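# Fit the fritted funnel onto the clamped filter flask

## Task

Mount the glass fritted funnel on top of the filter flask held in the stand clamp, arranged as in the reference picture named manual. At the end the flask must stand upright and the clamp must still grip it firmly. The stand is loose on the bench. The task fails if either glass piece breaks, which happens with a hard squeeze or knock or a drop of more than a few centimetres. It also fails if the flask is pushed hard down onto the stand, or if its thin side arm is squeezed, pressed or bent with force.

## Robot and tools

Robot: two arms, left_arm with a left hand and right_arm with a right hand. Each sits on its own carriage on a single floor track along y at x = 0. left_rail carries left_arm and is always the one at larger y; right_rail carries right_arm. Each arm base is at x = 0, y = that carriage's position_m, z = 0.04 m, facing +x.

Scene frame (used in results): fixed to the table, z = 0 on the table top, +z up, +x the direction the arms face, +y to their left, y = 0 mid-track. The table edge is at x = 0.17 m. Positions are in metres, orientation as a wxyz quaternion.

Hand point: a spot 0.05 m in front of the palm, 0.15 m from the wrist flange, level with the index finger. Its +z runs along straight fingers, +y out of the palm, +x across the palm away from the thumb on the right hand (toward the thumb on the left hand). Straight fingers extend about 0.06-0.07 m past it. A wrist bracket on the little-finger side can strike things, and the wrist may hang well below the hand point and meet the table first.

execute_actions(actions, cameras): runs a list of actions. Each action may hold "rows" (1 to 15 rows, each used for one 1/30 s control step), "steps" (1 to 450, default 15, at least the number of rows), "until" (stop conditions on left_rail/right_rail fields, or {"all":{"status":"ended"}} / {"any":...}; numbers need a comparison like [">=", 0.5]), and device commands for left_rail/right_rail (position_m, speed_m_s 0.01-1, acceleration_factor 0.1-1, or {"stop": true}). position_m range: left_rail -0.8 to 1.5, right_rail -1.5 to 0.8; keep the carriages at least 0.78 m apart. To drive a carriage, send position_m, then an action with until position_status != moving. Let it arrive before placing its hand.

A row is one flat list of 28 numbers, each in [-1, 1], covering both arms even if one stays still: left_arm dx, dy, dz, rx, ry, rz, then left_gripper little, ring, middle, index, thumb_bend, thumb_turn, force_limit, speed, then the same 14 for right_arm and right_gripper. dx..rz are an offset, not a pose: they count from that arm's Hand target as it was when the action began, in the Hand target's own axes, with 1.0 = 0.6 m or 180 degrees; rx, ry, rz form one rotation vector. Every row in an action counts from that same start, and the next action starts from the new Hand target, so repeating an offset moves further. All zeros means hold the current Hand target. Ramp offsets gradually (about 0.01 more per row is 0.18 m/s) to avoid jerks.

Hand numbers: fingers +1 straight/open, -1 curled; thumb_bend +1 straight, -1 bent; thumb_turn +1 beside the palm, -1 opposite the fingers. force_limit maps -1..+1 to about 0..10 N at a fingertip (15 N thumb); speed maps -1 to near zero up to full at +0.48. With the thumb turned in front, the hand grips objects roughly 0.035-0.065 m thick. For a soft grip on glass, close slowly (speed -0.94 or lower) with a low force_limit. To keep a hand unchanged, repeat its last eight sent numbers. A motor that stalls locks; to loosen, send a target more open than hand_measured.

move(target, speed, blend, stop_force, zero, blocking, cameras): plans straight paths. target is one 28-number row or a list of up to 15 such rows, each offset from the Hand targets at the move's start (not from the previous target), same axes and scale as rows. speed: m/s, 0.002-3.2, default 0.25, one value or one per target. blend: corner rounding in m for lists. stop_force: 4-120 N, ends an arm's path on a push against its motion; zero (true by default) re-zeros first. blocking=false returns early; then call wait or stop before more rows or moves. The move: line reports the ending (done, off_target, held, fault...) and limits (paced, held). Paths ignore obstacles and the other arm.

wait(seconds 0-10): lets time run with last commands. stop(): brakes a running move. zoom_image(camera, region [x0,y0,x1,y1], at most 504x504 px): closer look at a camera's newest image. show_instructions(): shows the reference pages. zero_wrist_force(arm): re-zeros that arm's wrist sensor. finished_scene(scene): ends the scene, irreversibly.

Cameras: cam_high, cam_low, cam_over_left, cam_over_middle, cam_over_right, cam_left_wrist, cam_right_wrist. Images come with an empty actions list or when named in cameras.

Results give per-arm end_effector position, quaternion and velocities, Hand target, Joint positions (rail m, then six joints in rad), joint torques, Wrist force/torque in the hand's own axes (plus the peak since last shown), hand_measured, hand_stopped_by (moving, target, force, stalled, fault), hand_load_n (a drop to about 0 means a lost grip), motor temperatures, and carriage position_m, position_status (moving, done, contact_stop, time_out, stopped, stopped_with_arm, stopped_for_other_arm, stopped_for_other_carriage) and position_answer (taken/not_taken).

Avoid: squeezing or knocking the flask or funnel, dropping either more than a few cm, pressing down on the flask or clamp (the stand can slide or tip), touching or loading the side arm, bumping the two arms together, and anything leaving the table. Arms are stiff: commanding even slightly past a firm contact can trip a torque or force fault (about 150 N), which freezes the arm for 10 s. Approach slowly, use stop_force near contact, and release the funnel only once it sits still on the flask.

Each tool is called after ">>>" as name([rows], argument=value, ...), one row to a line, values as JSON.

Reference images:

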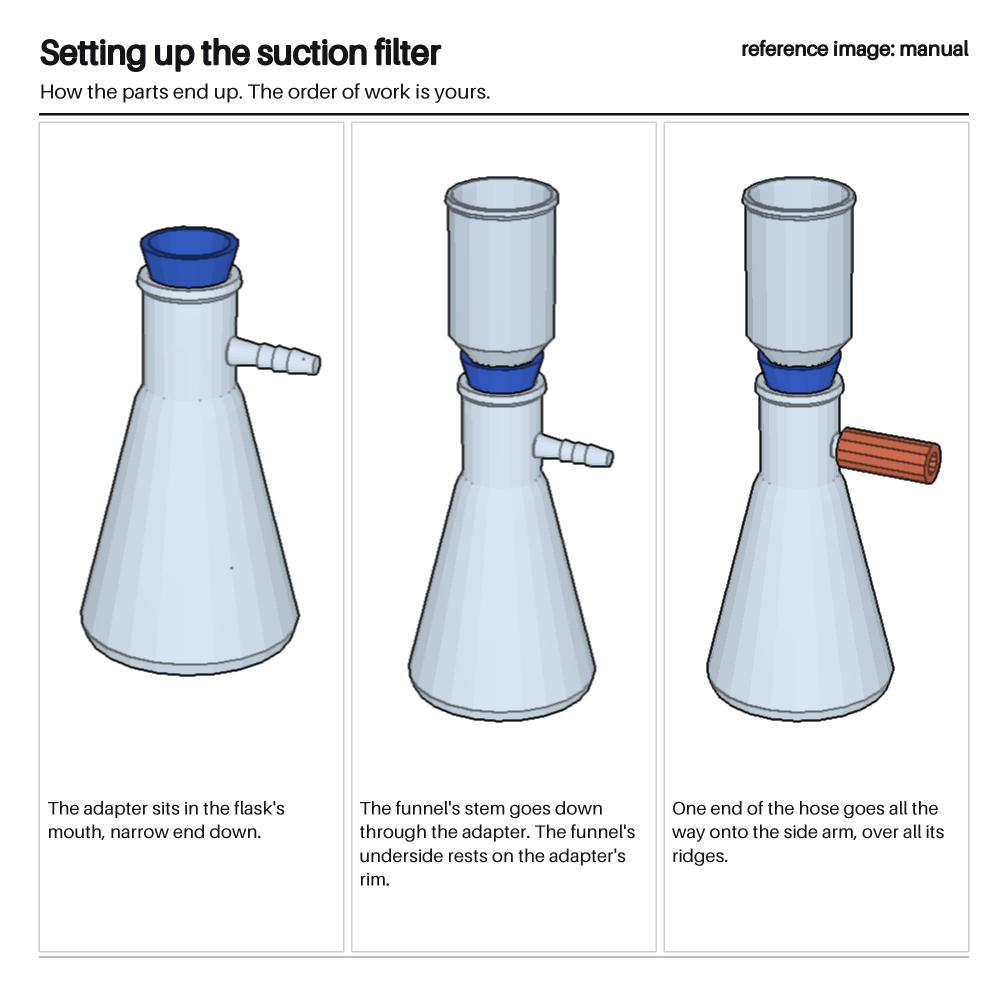

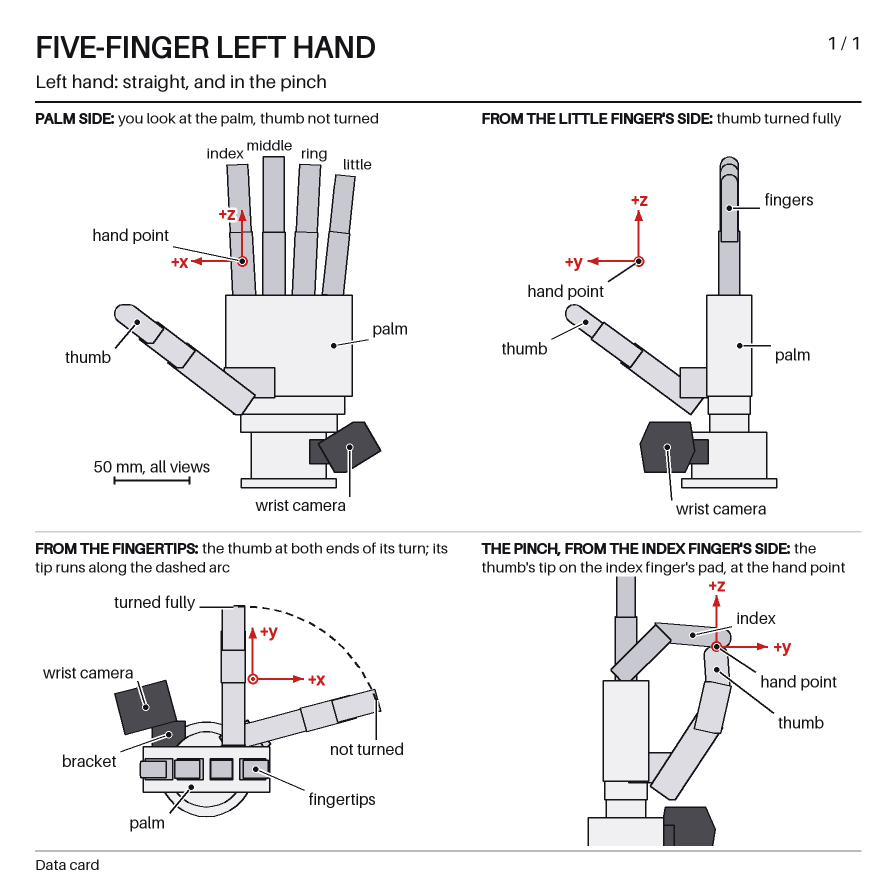

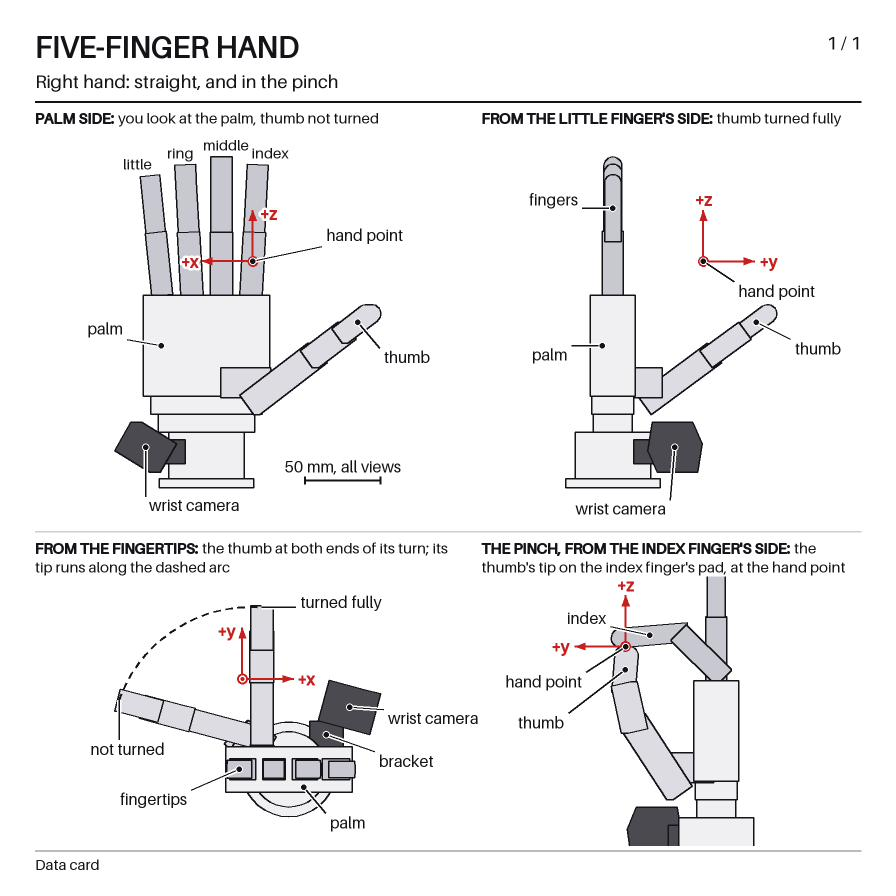

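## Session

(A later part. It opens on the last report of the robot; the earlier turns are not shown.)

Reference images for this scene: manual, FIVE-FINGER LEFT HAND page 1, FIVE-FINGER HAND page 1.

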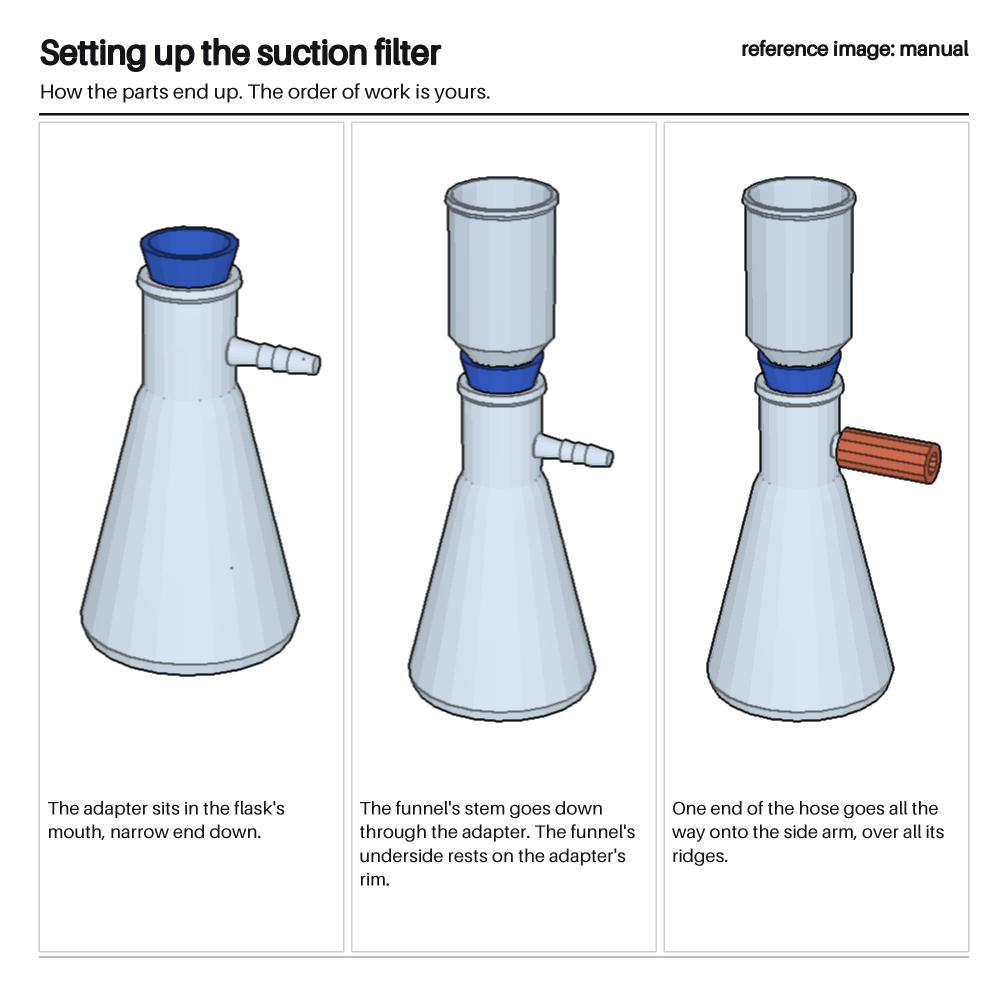

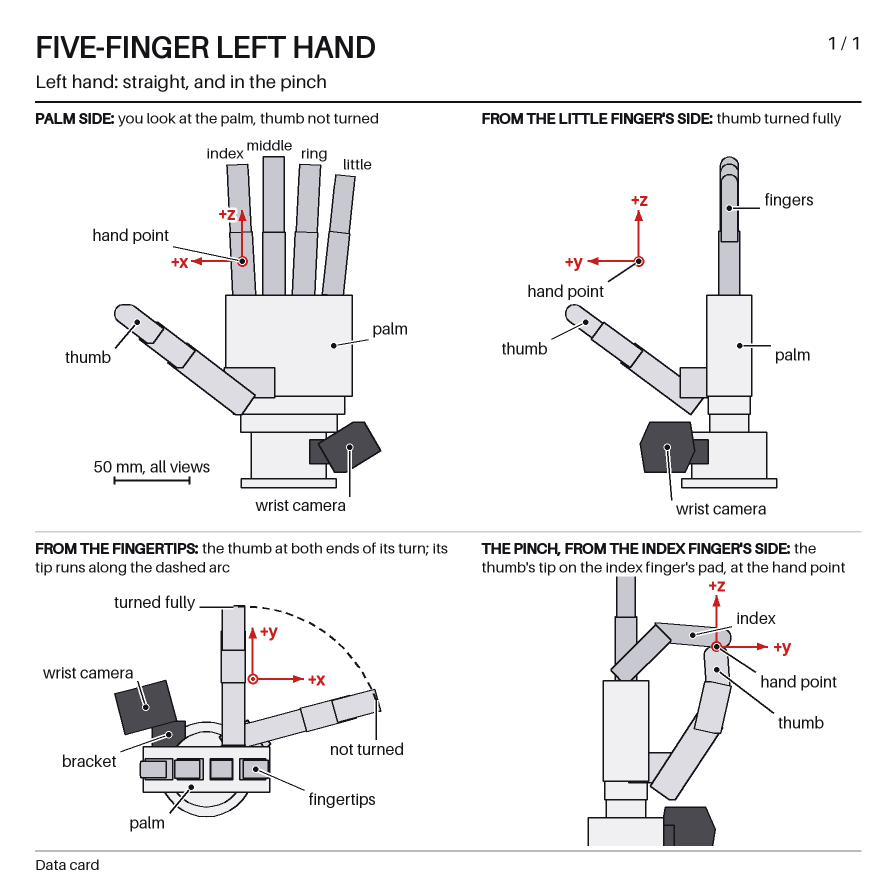

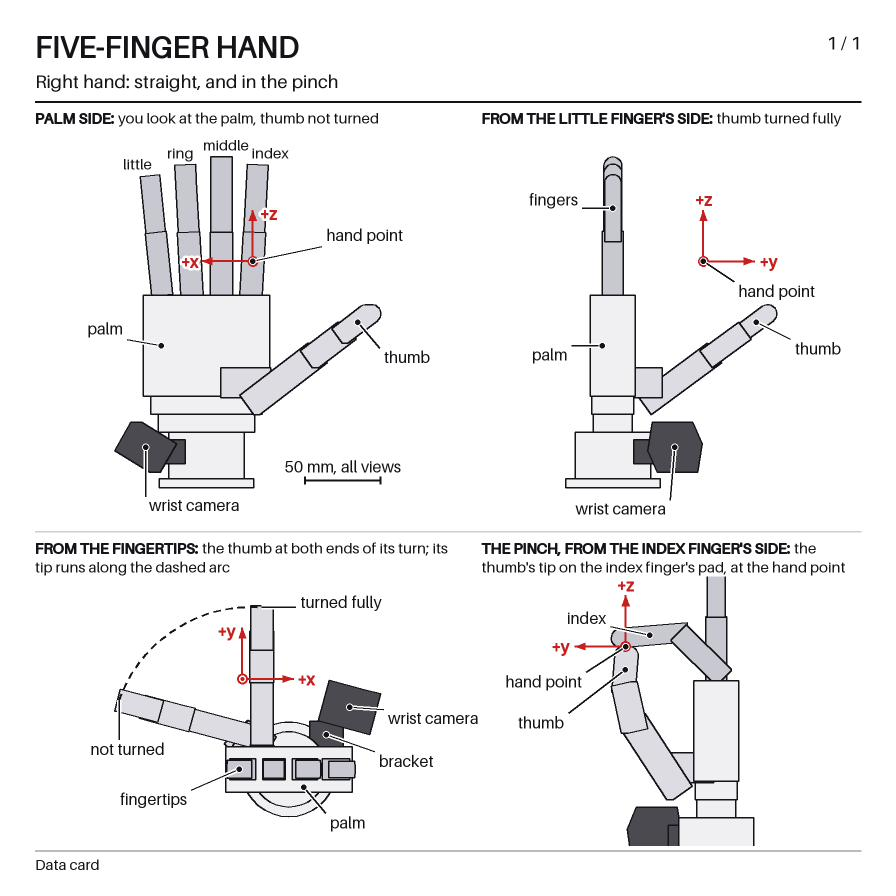

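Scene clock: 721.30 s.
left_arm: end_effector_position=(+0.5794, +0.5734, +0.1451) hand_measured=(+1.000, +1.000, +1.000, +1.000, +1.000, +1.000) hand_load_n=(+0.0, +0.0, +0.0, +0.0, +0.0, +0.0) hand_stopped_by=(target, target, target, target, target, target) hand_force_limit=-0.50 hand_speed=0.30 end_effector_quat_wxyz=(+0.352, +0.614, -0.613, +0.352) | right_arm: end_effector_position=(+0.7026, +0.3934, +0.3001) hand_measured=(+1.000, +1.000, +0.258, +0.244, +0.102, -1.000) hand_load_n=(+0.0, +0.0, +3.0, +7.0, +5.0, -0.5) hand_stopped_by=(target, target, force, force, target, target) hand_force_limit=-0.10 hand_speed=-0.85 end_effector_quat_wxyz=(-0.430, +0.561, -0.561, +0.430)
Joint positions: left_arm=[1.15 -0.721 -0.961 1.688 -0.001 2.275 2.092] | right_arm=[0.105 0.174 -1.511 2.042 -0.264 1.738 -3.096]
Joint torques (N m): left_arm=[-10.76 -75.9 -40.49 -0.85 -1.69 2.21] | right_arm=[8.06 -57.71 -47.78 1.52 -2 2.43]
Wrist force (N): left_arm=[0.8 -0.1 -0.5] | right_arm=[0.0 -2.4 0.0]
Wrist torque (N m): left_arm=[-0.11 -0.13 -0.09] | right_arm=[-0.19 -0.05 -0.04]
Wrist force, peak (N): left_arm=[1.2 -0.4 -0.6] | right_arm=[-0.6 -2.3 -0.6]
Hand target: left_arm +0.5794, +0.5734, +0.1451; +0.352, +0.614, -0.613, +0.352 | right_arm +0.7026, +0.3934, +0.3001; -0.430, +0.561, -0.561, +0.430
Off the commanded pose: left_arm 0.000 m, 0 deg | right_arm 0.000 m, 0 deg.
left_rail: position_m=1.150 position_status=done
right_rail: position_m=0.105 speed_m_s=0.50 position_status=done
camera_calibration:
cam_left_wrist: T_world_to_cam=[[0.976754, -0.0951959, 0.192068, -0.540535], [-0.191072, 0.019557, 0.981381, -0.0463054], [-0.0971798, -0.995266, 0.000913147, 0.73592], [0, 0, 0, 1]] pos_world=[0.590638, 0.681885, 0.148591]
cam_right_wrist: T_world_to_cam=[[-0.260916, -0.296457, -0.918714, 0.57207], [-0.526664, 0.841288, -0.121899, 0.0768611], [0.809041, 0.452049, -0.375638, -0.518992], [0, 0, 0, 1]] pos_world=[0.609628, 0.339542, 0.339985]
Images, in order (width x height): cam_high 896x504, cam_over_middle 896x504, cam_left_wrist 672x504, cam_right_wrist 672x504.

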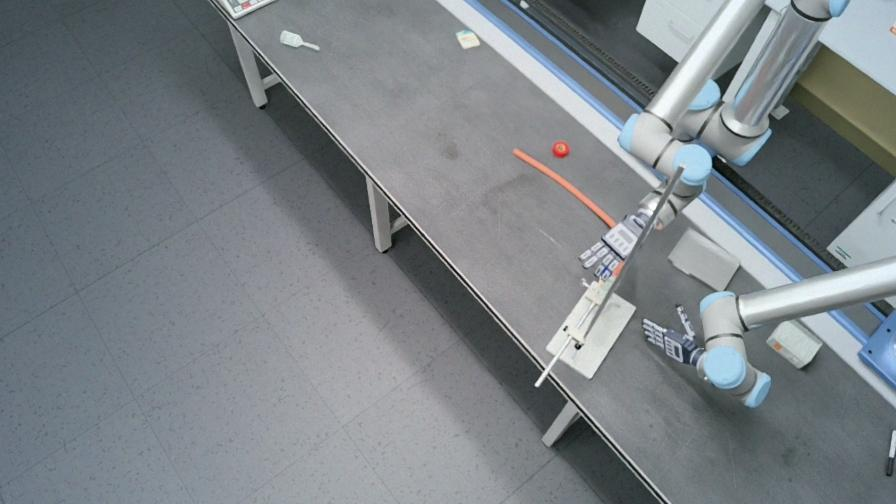

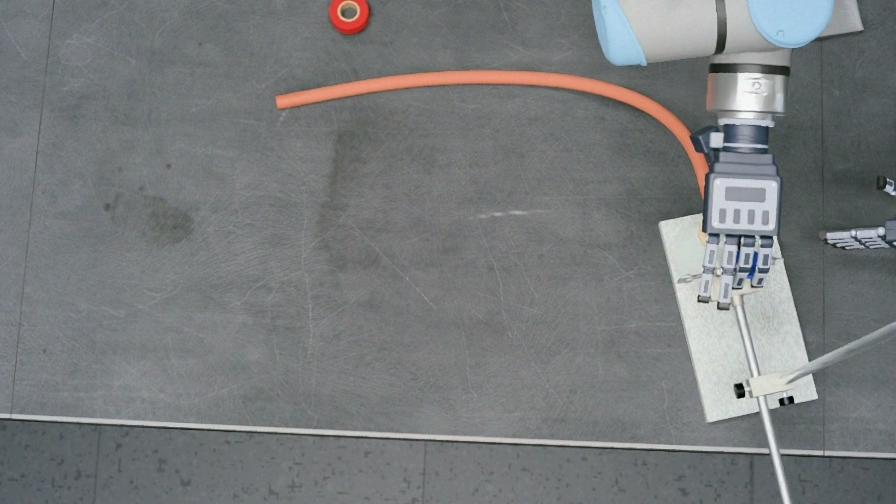

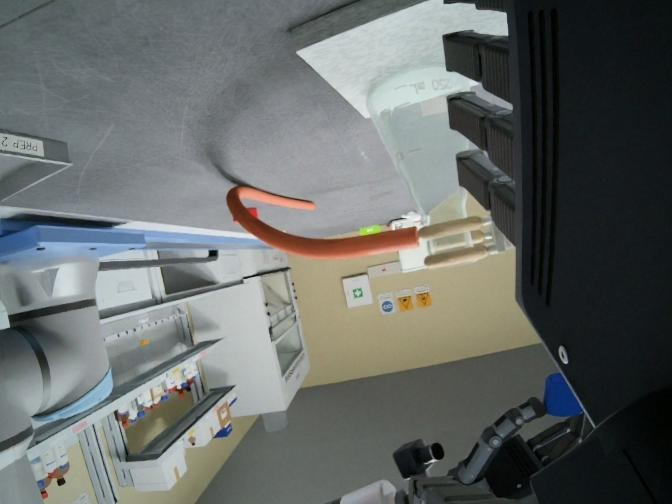

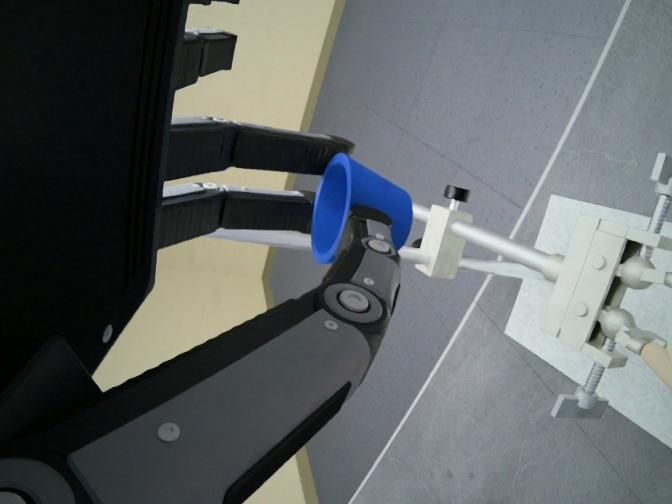

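>>> move([
  [0,0,0,0,0,0,1,1,1,1,1,1,-0.5,0.3,0,0.0296,-0.1104,0,0,0,1,1,-0.15,-0.15,0.1,-1,-0.1,-0.85],
  [0,0,0,0,0,0,1,1,1,1,1,1,-0.5,0.3,0,0.16646,-0.07376,0,0,0,1,1,-0.15,-0.15,0.1,-1,-0.1,-0.85],
], speed=0.12, blend=0.02, cameras=["cam_left_wrist","cam_over_middle","cam_right_wrist"])

>>> zoom_image(camera="cam_left_wrist", region=[380, 180, 540, 340])

>>> zoom_image(camera="cam_over_middle", region=[660, 180, 820, 340])

Scene clock: 731.90 s.
left_arm: end_effector_position=(+0.5794, +0.5734, +0.1451) hand_measured=(+1.000, +1.000, +1.000, +1.000, +1.000, +1.000) hand_load_n=(+0.0, +0.0, +0.0, +0.0, +0.0, +0.0) hand_stopped_by=(target, target, target, target, target, target) hand_force_limit=-0.50 hand_speed=0.30 end_effector_quat_wxyz=(+0.352, +0.614, -0.613, +0.352) | right_arm: end_effector_position=(+0.6339, +0.3934, +0.2152) hand_measured=(+1.000, +1.000, +0.258, +0.244, +0.102, -1.000) hand_load_n=(+0.0, +0.0, +3.0, +7.0, +5.0, -0.5) hand_stopped_by=(target, target, force, force, target, target) hand_force_limit=-0.10 hand_speed=-0.85 end_effector_quat_wxyz=(-0.430, +0.561, -0.561, +0.430)
Joint positions: left_arm=[1.15 -0.721 -0.961 1.688 -0.001 2.275 2.092] | right_arm=[0.105 0.201 -1.514 2.228 -0.446 1.764 -3.089]
Joint torques (N m): left_arm=[-12.16 -76.61 -40.08 -1.15 -2.33 2.46] | right_arm=[16.09 -23.57 -19.93 -3.95 3.27 -0.46]
Wrist force (N): left_arm=[0.9 -0.4 -0.3] | right_arm=[-0.2 -1.6 -0.4]
Wrist torque (N m): left_arm=[-0.16 -0.14 -0.08] | right_arm=[-0.04 0.00 -0.30]
Wrist force, peak (N): left_arm=[1.1 -0.7 -0.5] | right_arm=[-0.4 -2.7 0.2]
Hand target: left_arm +0.5794, +0.5734, +0.1451; +0.352, +0.614, -0.613, +0.352 | right_arm +0.6339, +0.3934, +0.2151; -0.430, +0.561, -0.561, +0.430
Off the commanded pose: left_arm 0.000 m, 0 deg | right_arm 0.000 m, 0 deg.
left_rail: position_m=1.150 position_status=done
right_rail: position_m=0.105 speed_m_s=0.50 position_status=done
move: done
camera_calibration:
cam_left_wrist: T_world_to_cam=[[0.976754, -0.0951959, 0.192068, -0.540535], [-0.191072, 0.019557, 0.981381, -0.0463054], [-0.0971798, -0.995266, 0.000913147, 0.73592], [0, 0, 0, 1]] pos_world=[0.590638, 0.681885, 0.148591]
cam_right_wrist: T_world_to_cam=[[-0.260977, -0.296358, -0.918729, 0.47615], [-0.526634, 0.841323, -0.121791, 0.0302737], [0.809041, 0.452049, -0.375638, -0.495302], [0, 0, 0, 1]] pos_world=[0.540928, 0.339542, 0.255086]
Images, in order (width x height): cam_over_middle 896x504, cam_left_wrist 672x504, cam_right_wrist 672x504.

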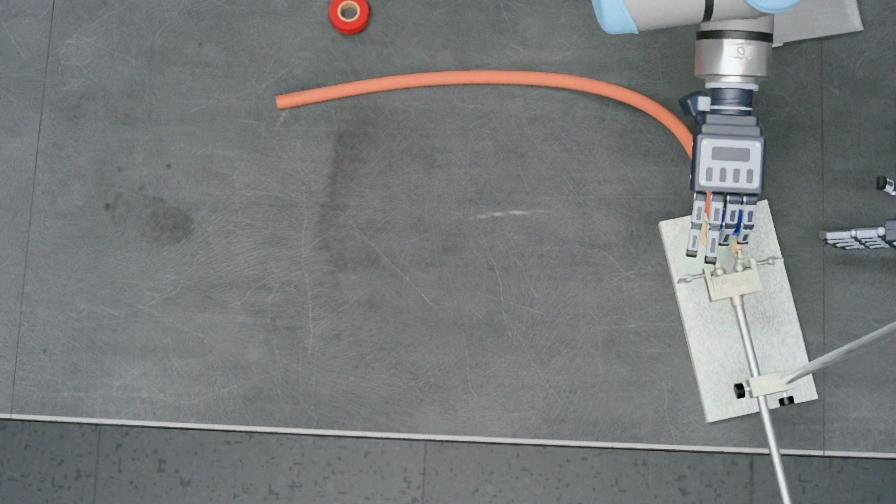

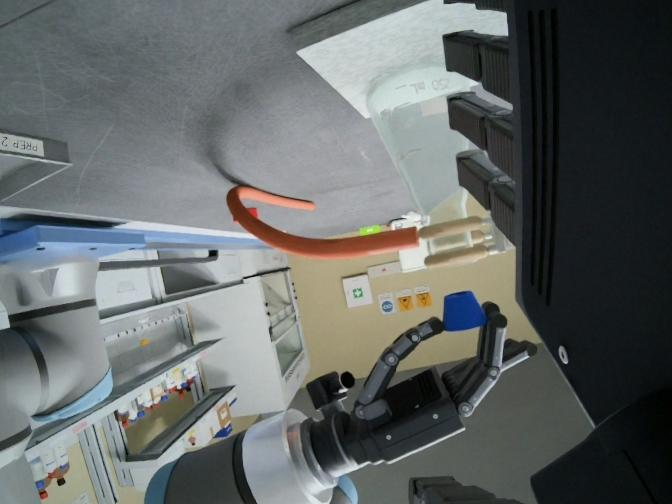

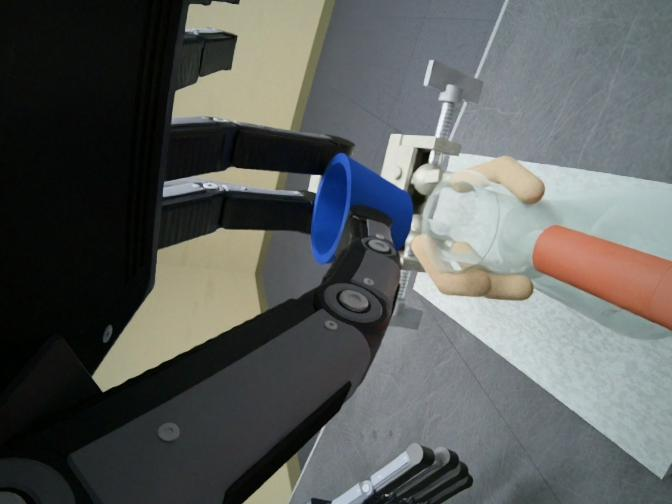

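Scaled by 3.150 from the camera's 672x504 image, which has a finer 960x720 frame.

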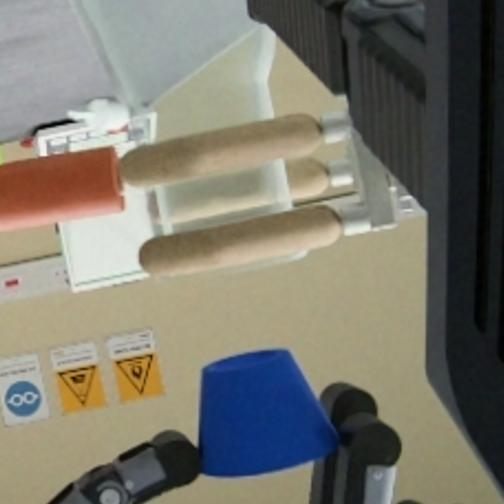

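Scaled by 3.150 from the camera's 896x504 image, which has a finer 1280x720 frame.

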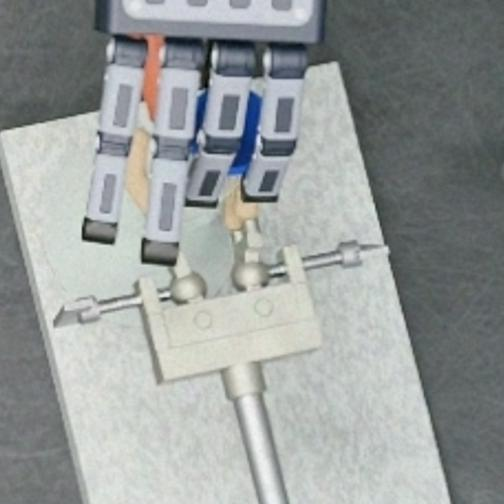

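>>> zoom_image(camera="cam_left_wrist", region=[420, 220, 500, 340])

>>> zoom_image(camera="cam_right_wrist", region=[300, 120, 560, 330])

Scaled by 4.200 from the camera's 672x504 image, which has a finer 960x720 frame.

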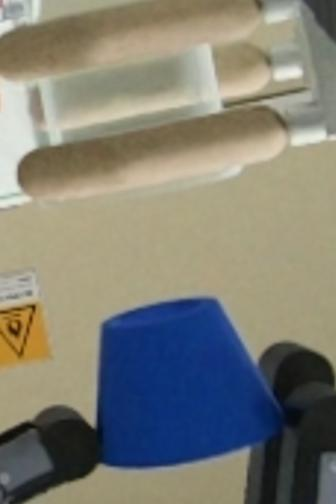

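Scaled by 1.938 from the camera's 672x504 image, which has a finer 960x720 frame.

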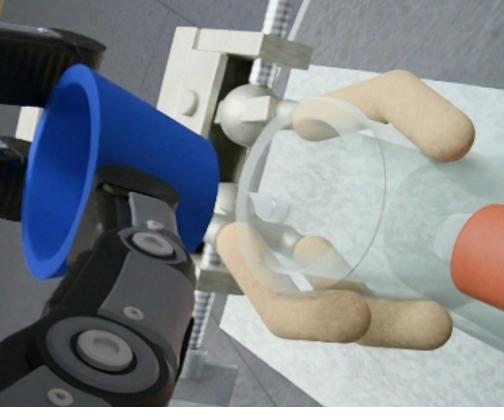

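>>> move(target=[0,0,0,0,0,0,1,1,1,1,1,1,-0.5,0.3,0,0.02898,0.00777,0,0,0,1,1,-0.15,-0.15,0.1,-1,-0.1,-0.85], speed=0.05, stop_force=8, cameras=["cam_left_wrist","cam_right_wrist","cam_low"])

>>> zoom_image(camera="cam_left_wrist", region=[410, 210, 510, 330])

>>> zoom_image(camera="cam_right_wrist", region=[300, 120, 560, 330])

Scene clock: 770.07 s.
left_arm: end_effector_position=(+0.5794, +0.5734, +0.1451) hand_measured=(+1.000, +1.000, +1.000, +1.000, +1.000, +1.000) hand_load_n=(+0.0, +0.0, +0.0, +0.0, +0.0, +0.0) hand_stopped_by=(target, target, target, target, target, target) hand_force_limit=-0.50 hand_speed=0.30 end_effector_quat_wxyz=(+0.352, +0.614, -0.613, +0.352) | right_arm: end_effector_position=(+0.6339, +0.3934, +0.1971) hand_measured=(+1.000, +1.000, +0.258, +0.244, +0.102, -1.000) hand_load_n=(+0.0, +0.0, +2.5, +7.0, +5.0, +0.0) hand_stopped_by=(target, target, force, force, target, target) hand_force_limit=-0.10 hand_speed=-0.85 end_effector_quat_wxyz=(-0.430, +0.561, -0.561, +0.430)
Joint positions: left_arm=[1.15 -0.721 -0.961 1.688 -0.001 2.275 2.092] | right_arm=[0.105 0.201 -1.489 2.243 -0.486 1.764 -3.089]
Joint torques (N m): left_arm=[-11.29 -75.7 -41.61 -1.04 -2.02 2.58] | right_arm=[16.36 -22.03 -19.9 -4.12 3.33 -1.23]
Wrist force (N): left_arm=[1.0 -0.3 -0.4] | right_arm=[-0.6 -1.8 -0.3]
Wrist torque (N m): left_arm=[-0.14 -0.15 -0.07] | right_arm=[-0.06 0.02 -0.34]
Wrist force, peak (N): left_arm=[1.3 -0.3 -0.7] | right_arm=[-0.1 -2.5 -0.7]
Hand target: left_arm +0.5794, +0.5734, +0.1451; +0.352, +0.614, -0.613, +0.352 | right_arm +0.6339, +0.3934, +0.1971; -0.430, +0.561, -0.561, +0.430
Off the commanded pose: left_arm 0.000 m, 0 deg | right_arm 0.000 m, 0 deg.
left_rail: position_m=1.150 position_status=done
right_rail: position_m=0.105 speed_m_s=0.50 position_status=done
move: done
camera_calibration:
cam_left_wrist: T_world_to_cam=[[0.976754, -0.0951959, 0.192068, -0.540535], [-0.191072, 0.019557, 0.981381, -0.0463054], [-0.0971798, -0.995266, 0.000913147, 0.73592], [0, 0, 0, 1]] pos_world=[0.590638, 0.681885, 0.148591]
cam_right_wrist: T_world_to_cam=[[-0.260916, -0.296457, -0.918714, 0.459518], [-0.526664, 0.841288, -0.121899, 0.0281236], [0.809041, 0.452049, -0.375638, -0.502101], [0, 0, 0, 1]] pos_world=[0.540928, 0.339542, 0.236985]
Images, in order (width x height): cam_low 896x504, cam_left_wrist 672x504, cam_right_wrist 672x504.

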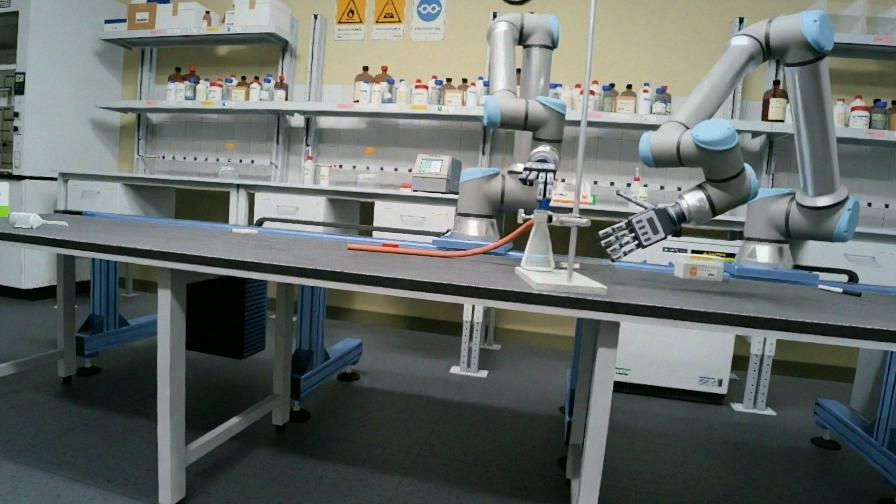

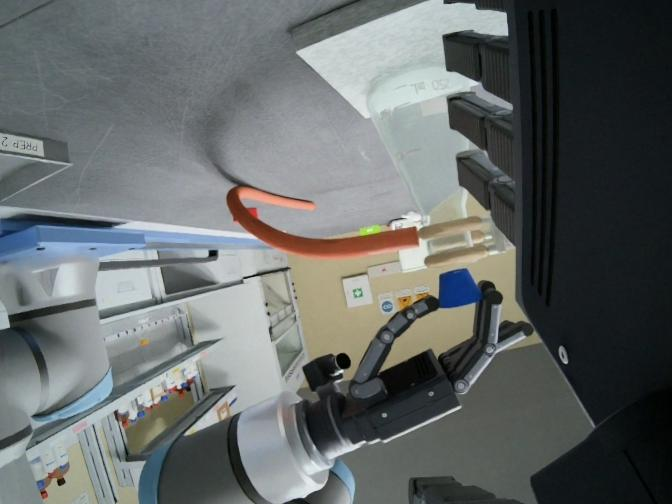

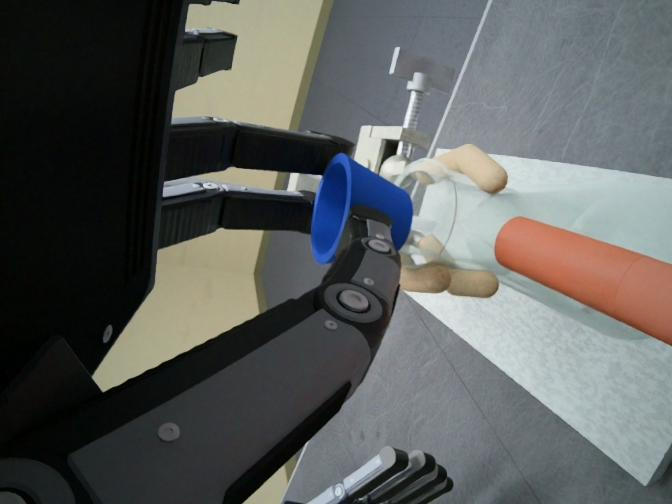

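Scaled by 4.200 from the camera's 672x504 image, which has a finer 960x720 frame.

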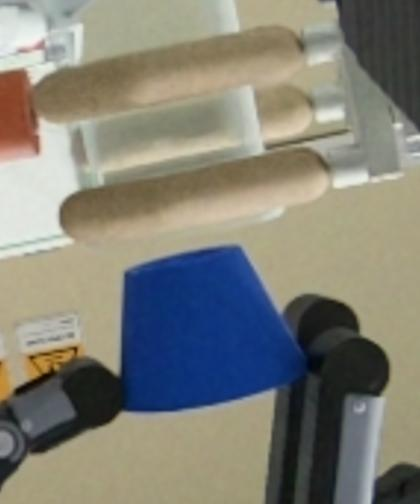

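Scaled by 1.938 from the camera's 672x504 image, which has a finer 960x720 frame.

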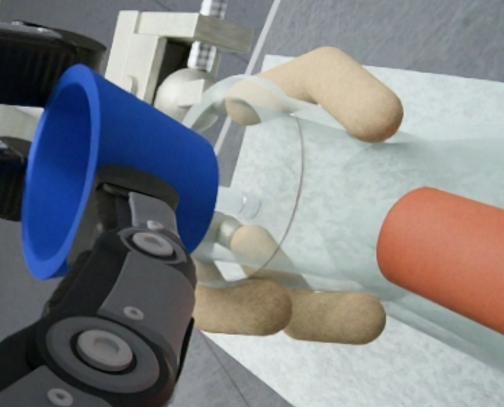

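>>> zoom_image(camera="cam_low", region=[505, 170, 605, 250])

>>> zoom_image(camera="cam_right_wrist", region=[370, 130, 480, 290])

Scaled by 5.040 from the camera's 896x504 image, which has a finer 1280x720 frame.

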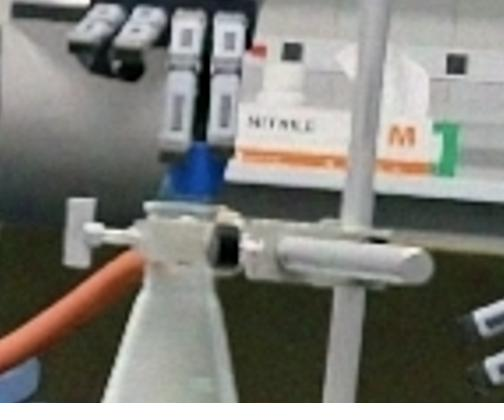

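Scaled by 3.150 from the camera's 672x504 image, which has a finer 960x720 frame.

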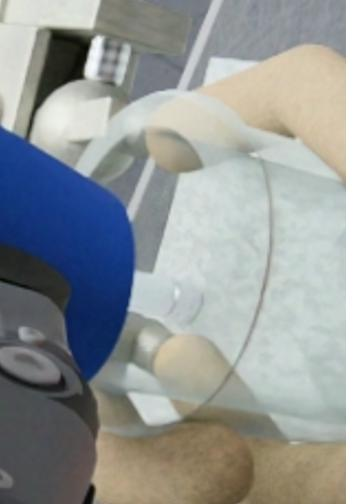

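>>> move(target=[0,0,0,0,0,0,1,1,1,1,1,1,-0.5,0.3,0.0075,0.0,0.0,0,0,0,1,1,-0.15,-0.15,0.1,-1,-0.1,-0.85], speed=0.05, cameras=["cam_left_wrist","cam_right_wrist","cam_low"])

>>> zoom_image(camera="cam_low", region=[520, 180, 570, 230])

>>> zoom_image(camera="cam_right_wrist", region=[330, 110, 500, 310])

Scene clock: 789.60 s.
left_arm: end_effector_position=(+0.5794, +0.5734, +0.1451) hand_measured=(+1.000, +1.000, +1.000, +1.000, +1.000, +1.000) hand_load_n=(+0.0, -0.5, +0.0, -0.5, +0.0, +0.0) hand_stopped_by=(target, target, target, target, target, target) hand_force_limit=-0.50 hand_speed=0.30 end_effector_quat_wxyz=(+0.352, +0.614, -0.613, +0.352) | right_arm: end_effector_position=(+0.6339, +0.3890, +0.1971) hand_measured=(+1.000, +1.000, +0.258, +0.244, +0.102, -1.000) hand_load_n=(+0.0, +0.0, +2.5, +7.0, +5.0, +0.0) hand_stopped_by=(target, target, force, force, target, target) hand_force_limit=-0.10 hand_speed=-0.85 end_effector_quat_wxyz=(-0.430, +0.561, -0.561, +0.430)
Joint positions: left_arm=[1.15 -0.721 -0.961 1.688 -0.001 2.275 2.092] | right_arm=[0.105 0.191 -1.493 2.247 -0.487 1.755 -3.091]
Joint torques (N m): left_arm=[-11.83 -76.07 -40.46 -0.53 -2.17 2.01] | right_arm=[-9.09 -60.92 -19.86 -4.13 -3.18 -3.06]
Wrist force (N): left_arm=[0.6 -0.3 -0.4] | right_arm=[-0.2 -1.3 -0.1]
Wrist torque (N m): left_arm=[-0.14 -0.10 -0.09] | right_arm=[-0.02 -0.04 -0.04]
Wrist force, peak (N): left_arm=[1.4 -0.3 -0.2] | right_arm=[-0.2 -2.2 -0.4]
Hand target: left_arm +0.5794, +0.5734, +0.1451; +0.352, +0.614, -0.613, +0.352 | right_arm +0.6339, +0.3889, +0.1971; -0.430, +0.561, -0.561, +0.430
Off the commanded pose: left_arm 0.000 m, 0 deg | right_arm 0.000 m, 0 deg.
left_rail: position_m=1.150 position_status=done
right_rail: position_m=0.105 speed_m_s=0.50 position_status=done
move: done
camera_calibration:
cam_left_wrist: T_world_to_cam=[[0.976754, -0.0951959, 0.192068, -0.540535], [-0.191072, 0.019557, 0.981381, -0.0463054], [-0.0971798, -0.995266, 0.000913147, 0.73592], [0, 0, 0, 1]] pos_world=[0.590638, 0.681885, 0.148591]
cam_right_wrist: T_world_to_cam=[[-0.260916, -0.296457, -0.918714, 0.458214], [-0.526664, 0.841288, -0.121899, 0.0318253], [0.809041, 0.452049, -0.375638, -0.500112], [0, 0, 0, 1]] pos_world=[0.540928, 0.335142, 0.236985]
Images, in order (width x height): cam_low 896x504, cam_left_wrist 672x504, cam_right_wrist 672x504.

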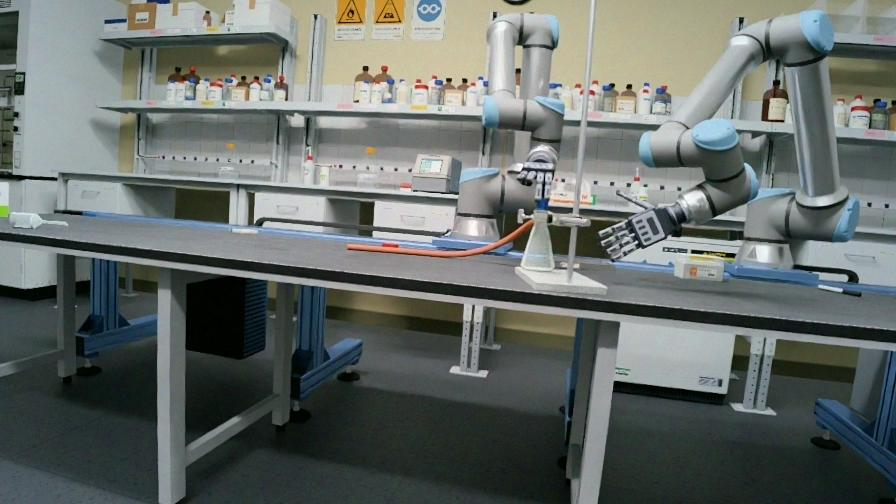

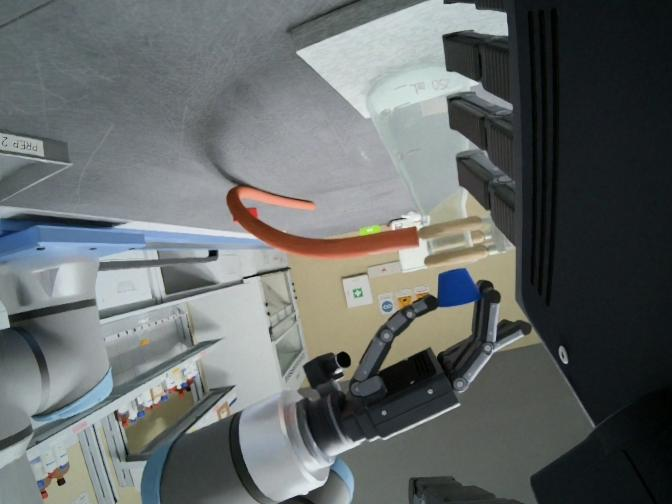

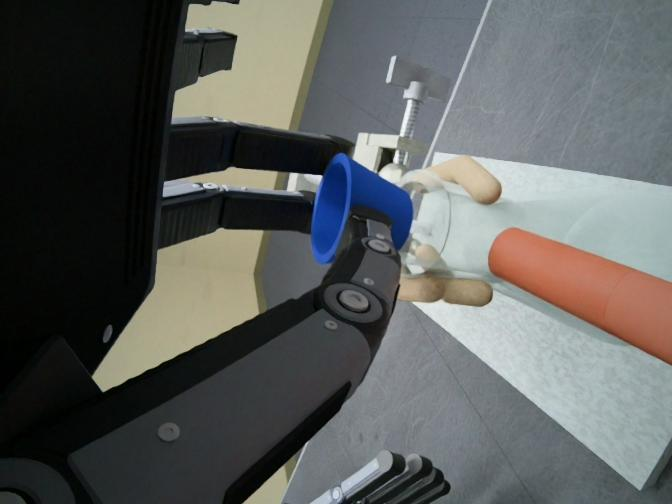

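Scaled by 10.080 from the camera's 896x504 image, which has a finer 1280x720 frame.

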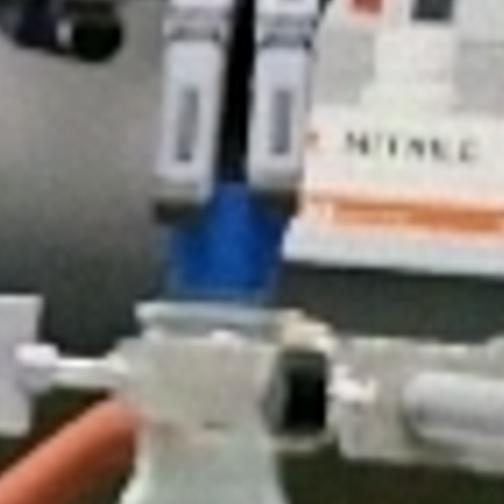

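Scaled by 2.520 from the camera's 672x504 image, which has a finer 960x720 frame.

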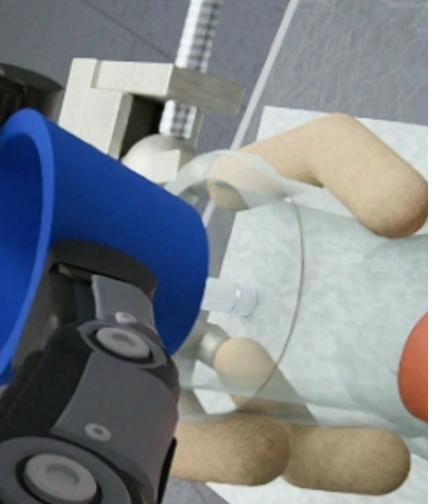

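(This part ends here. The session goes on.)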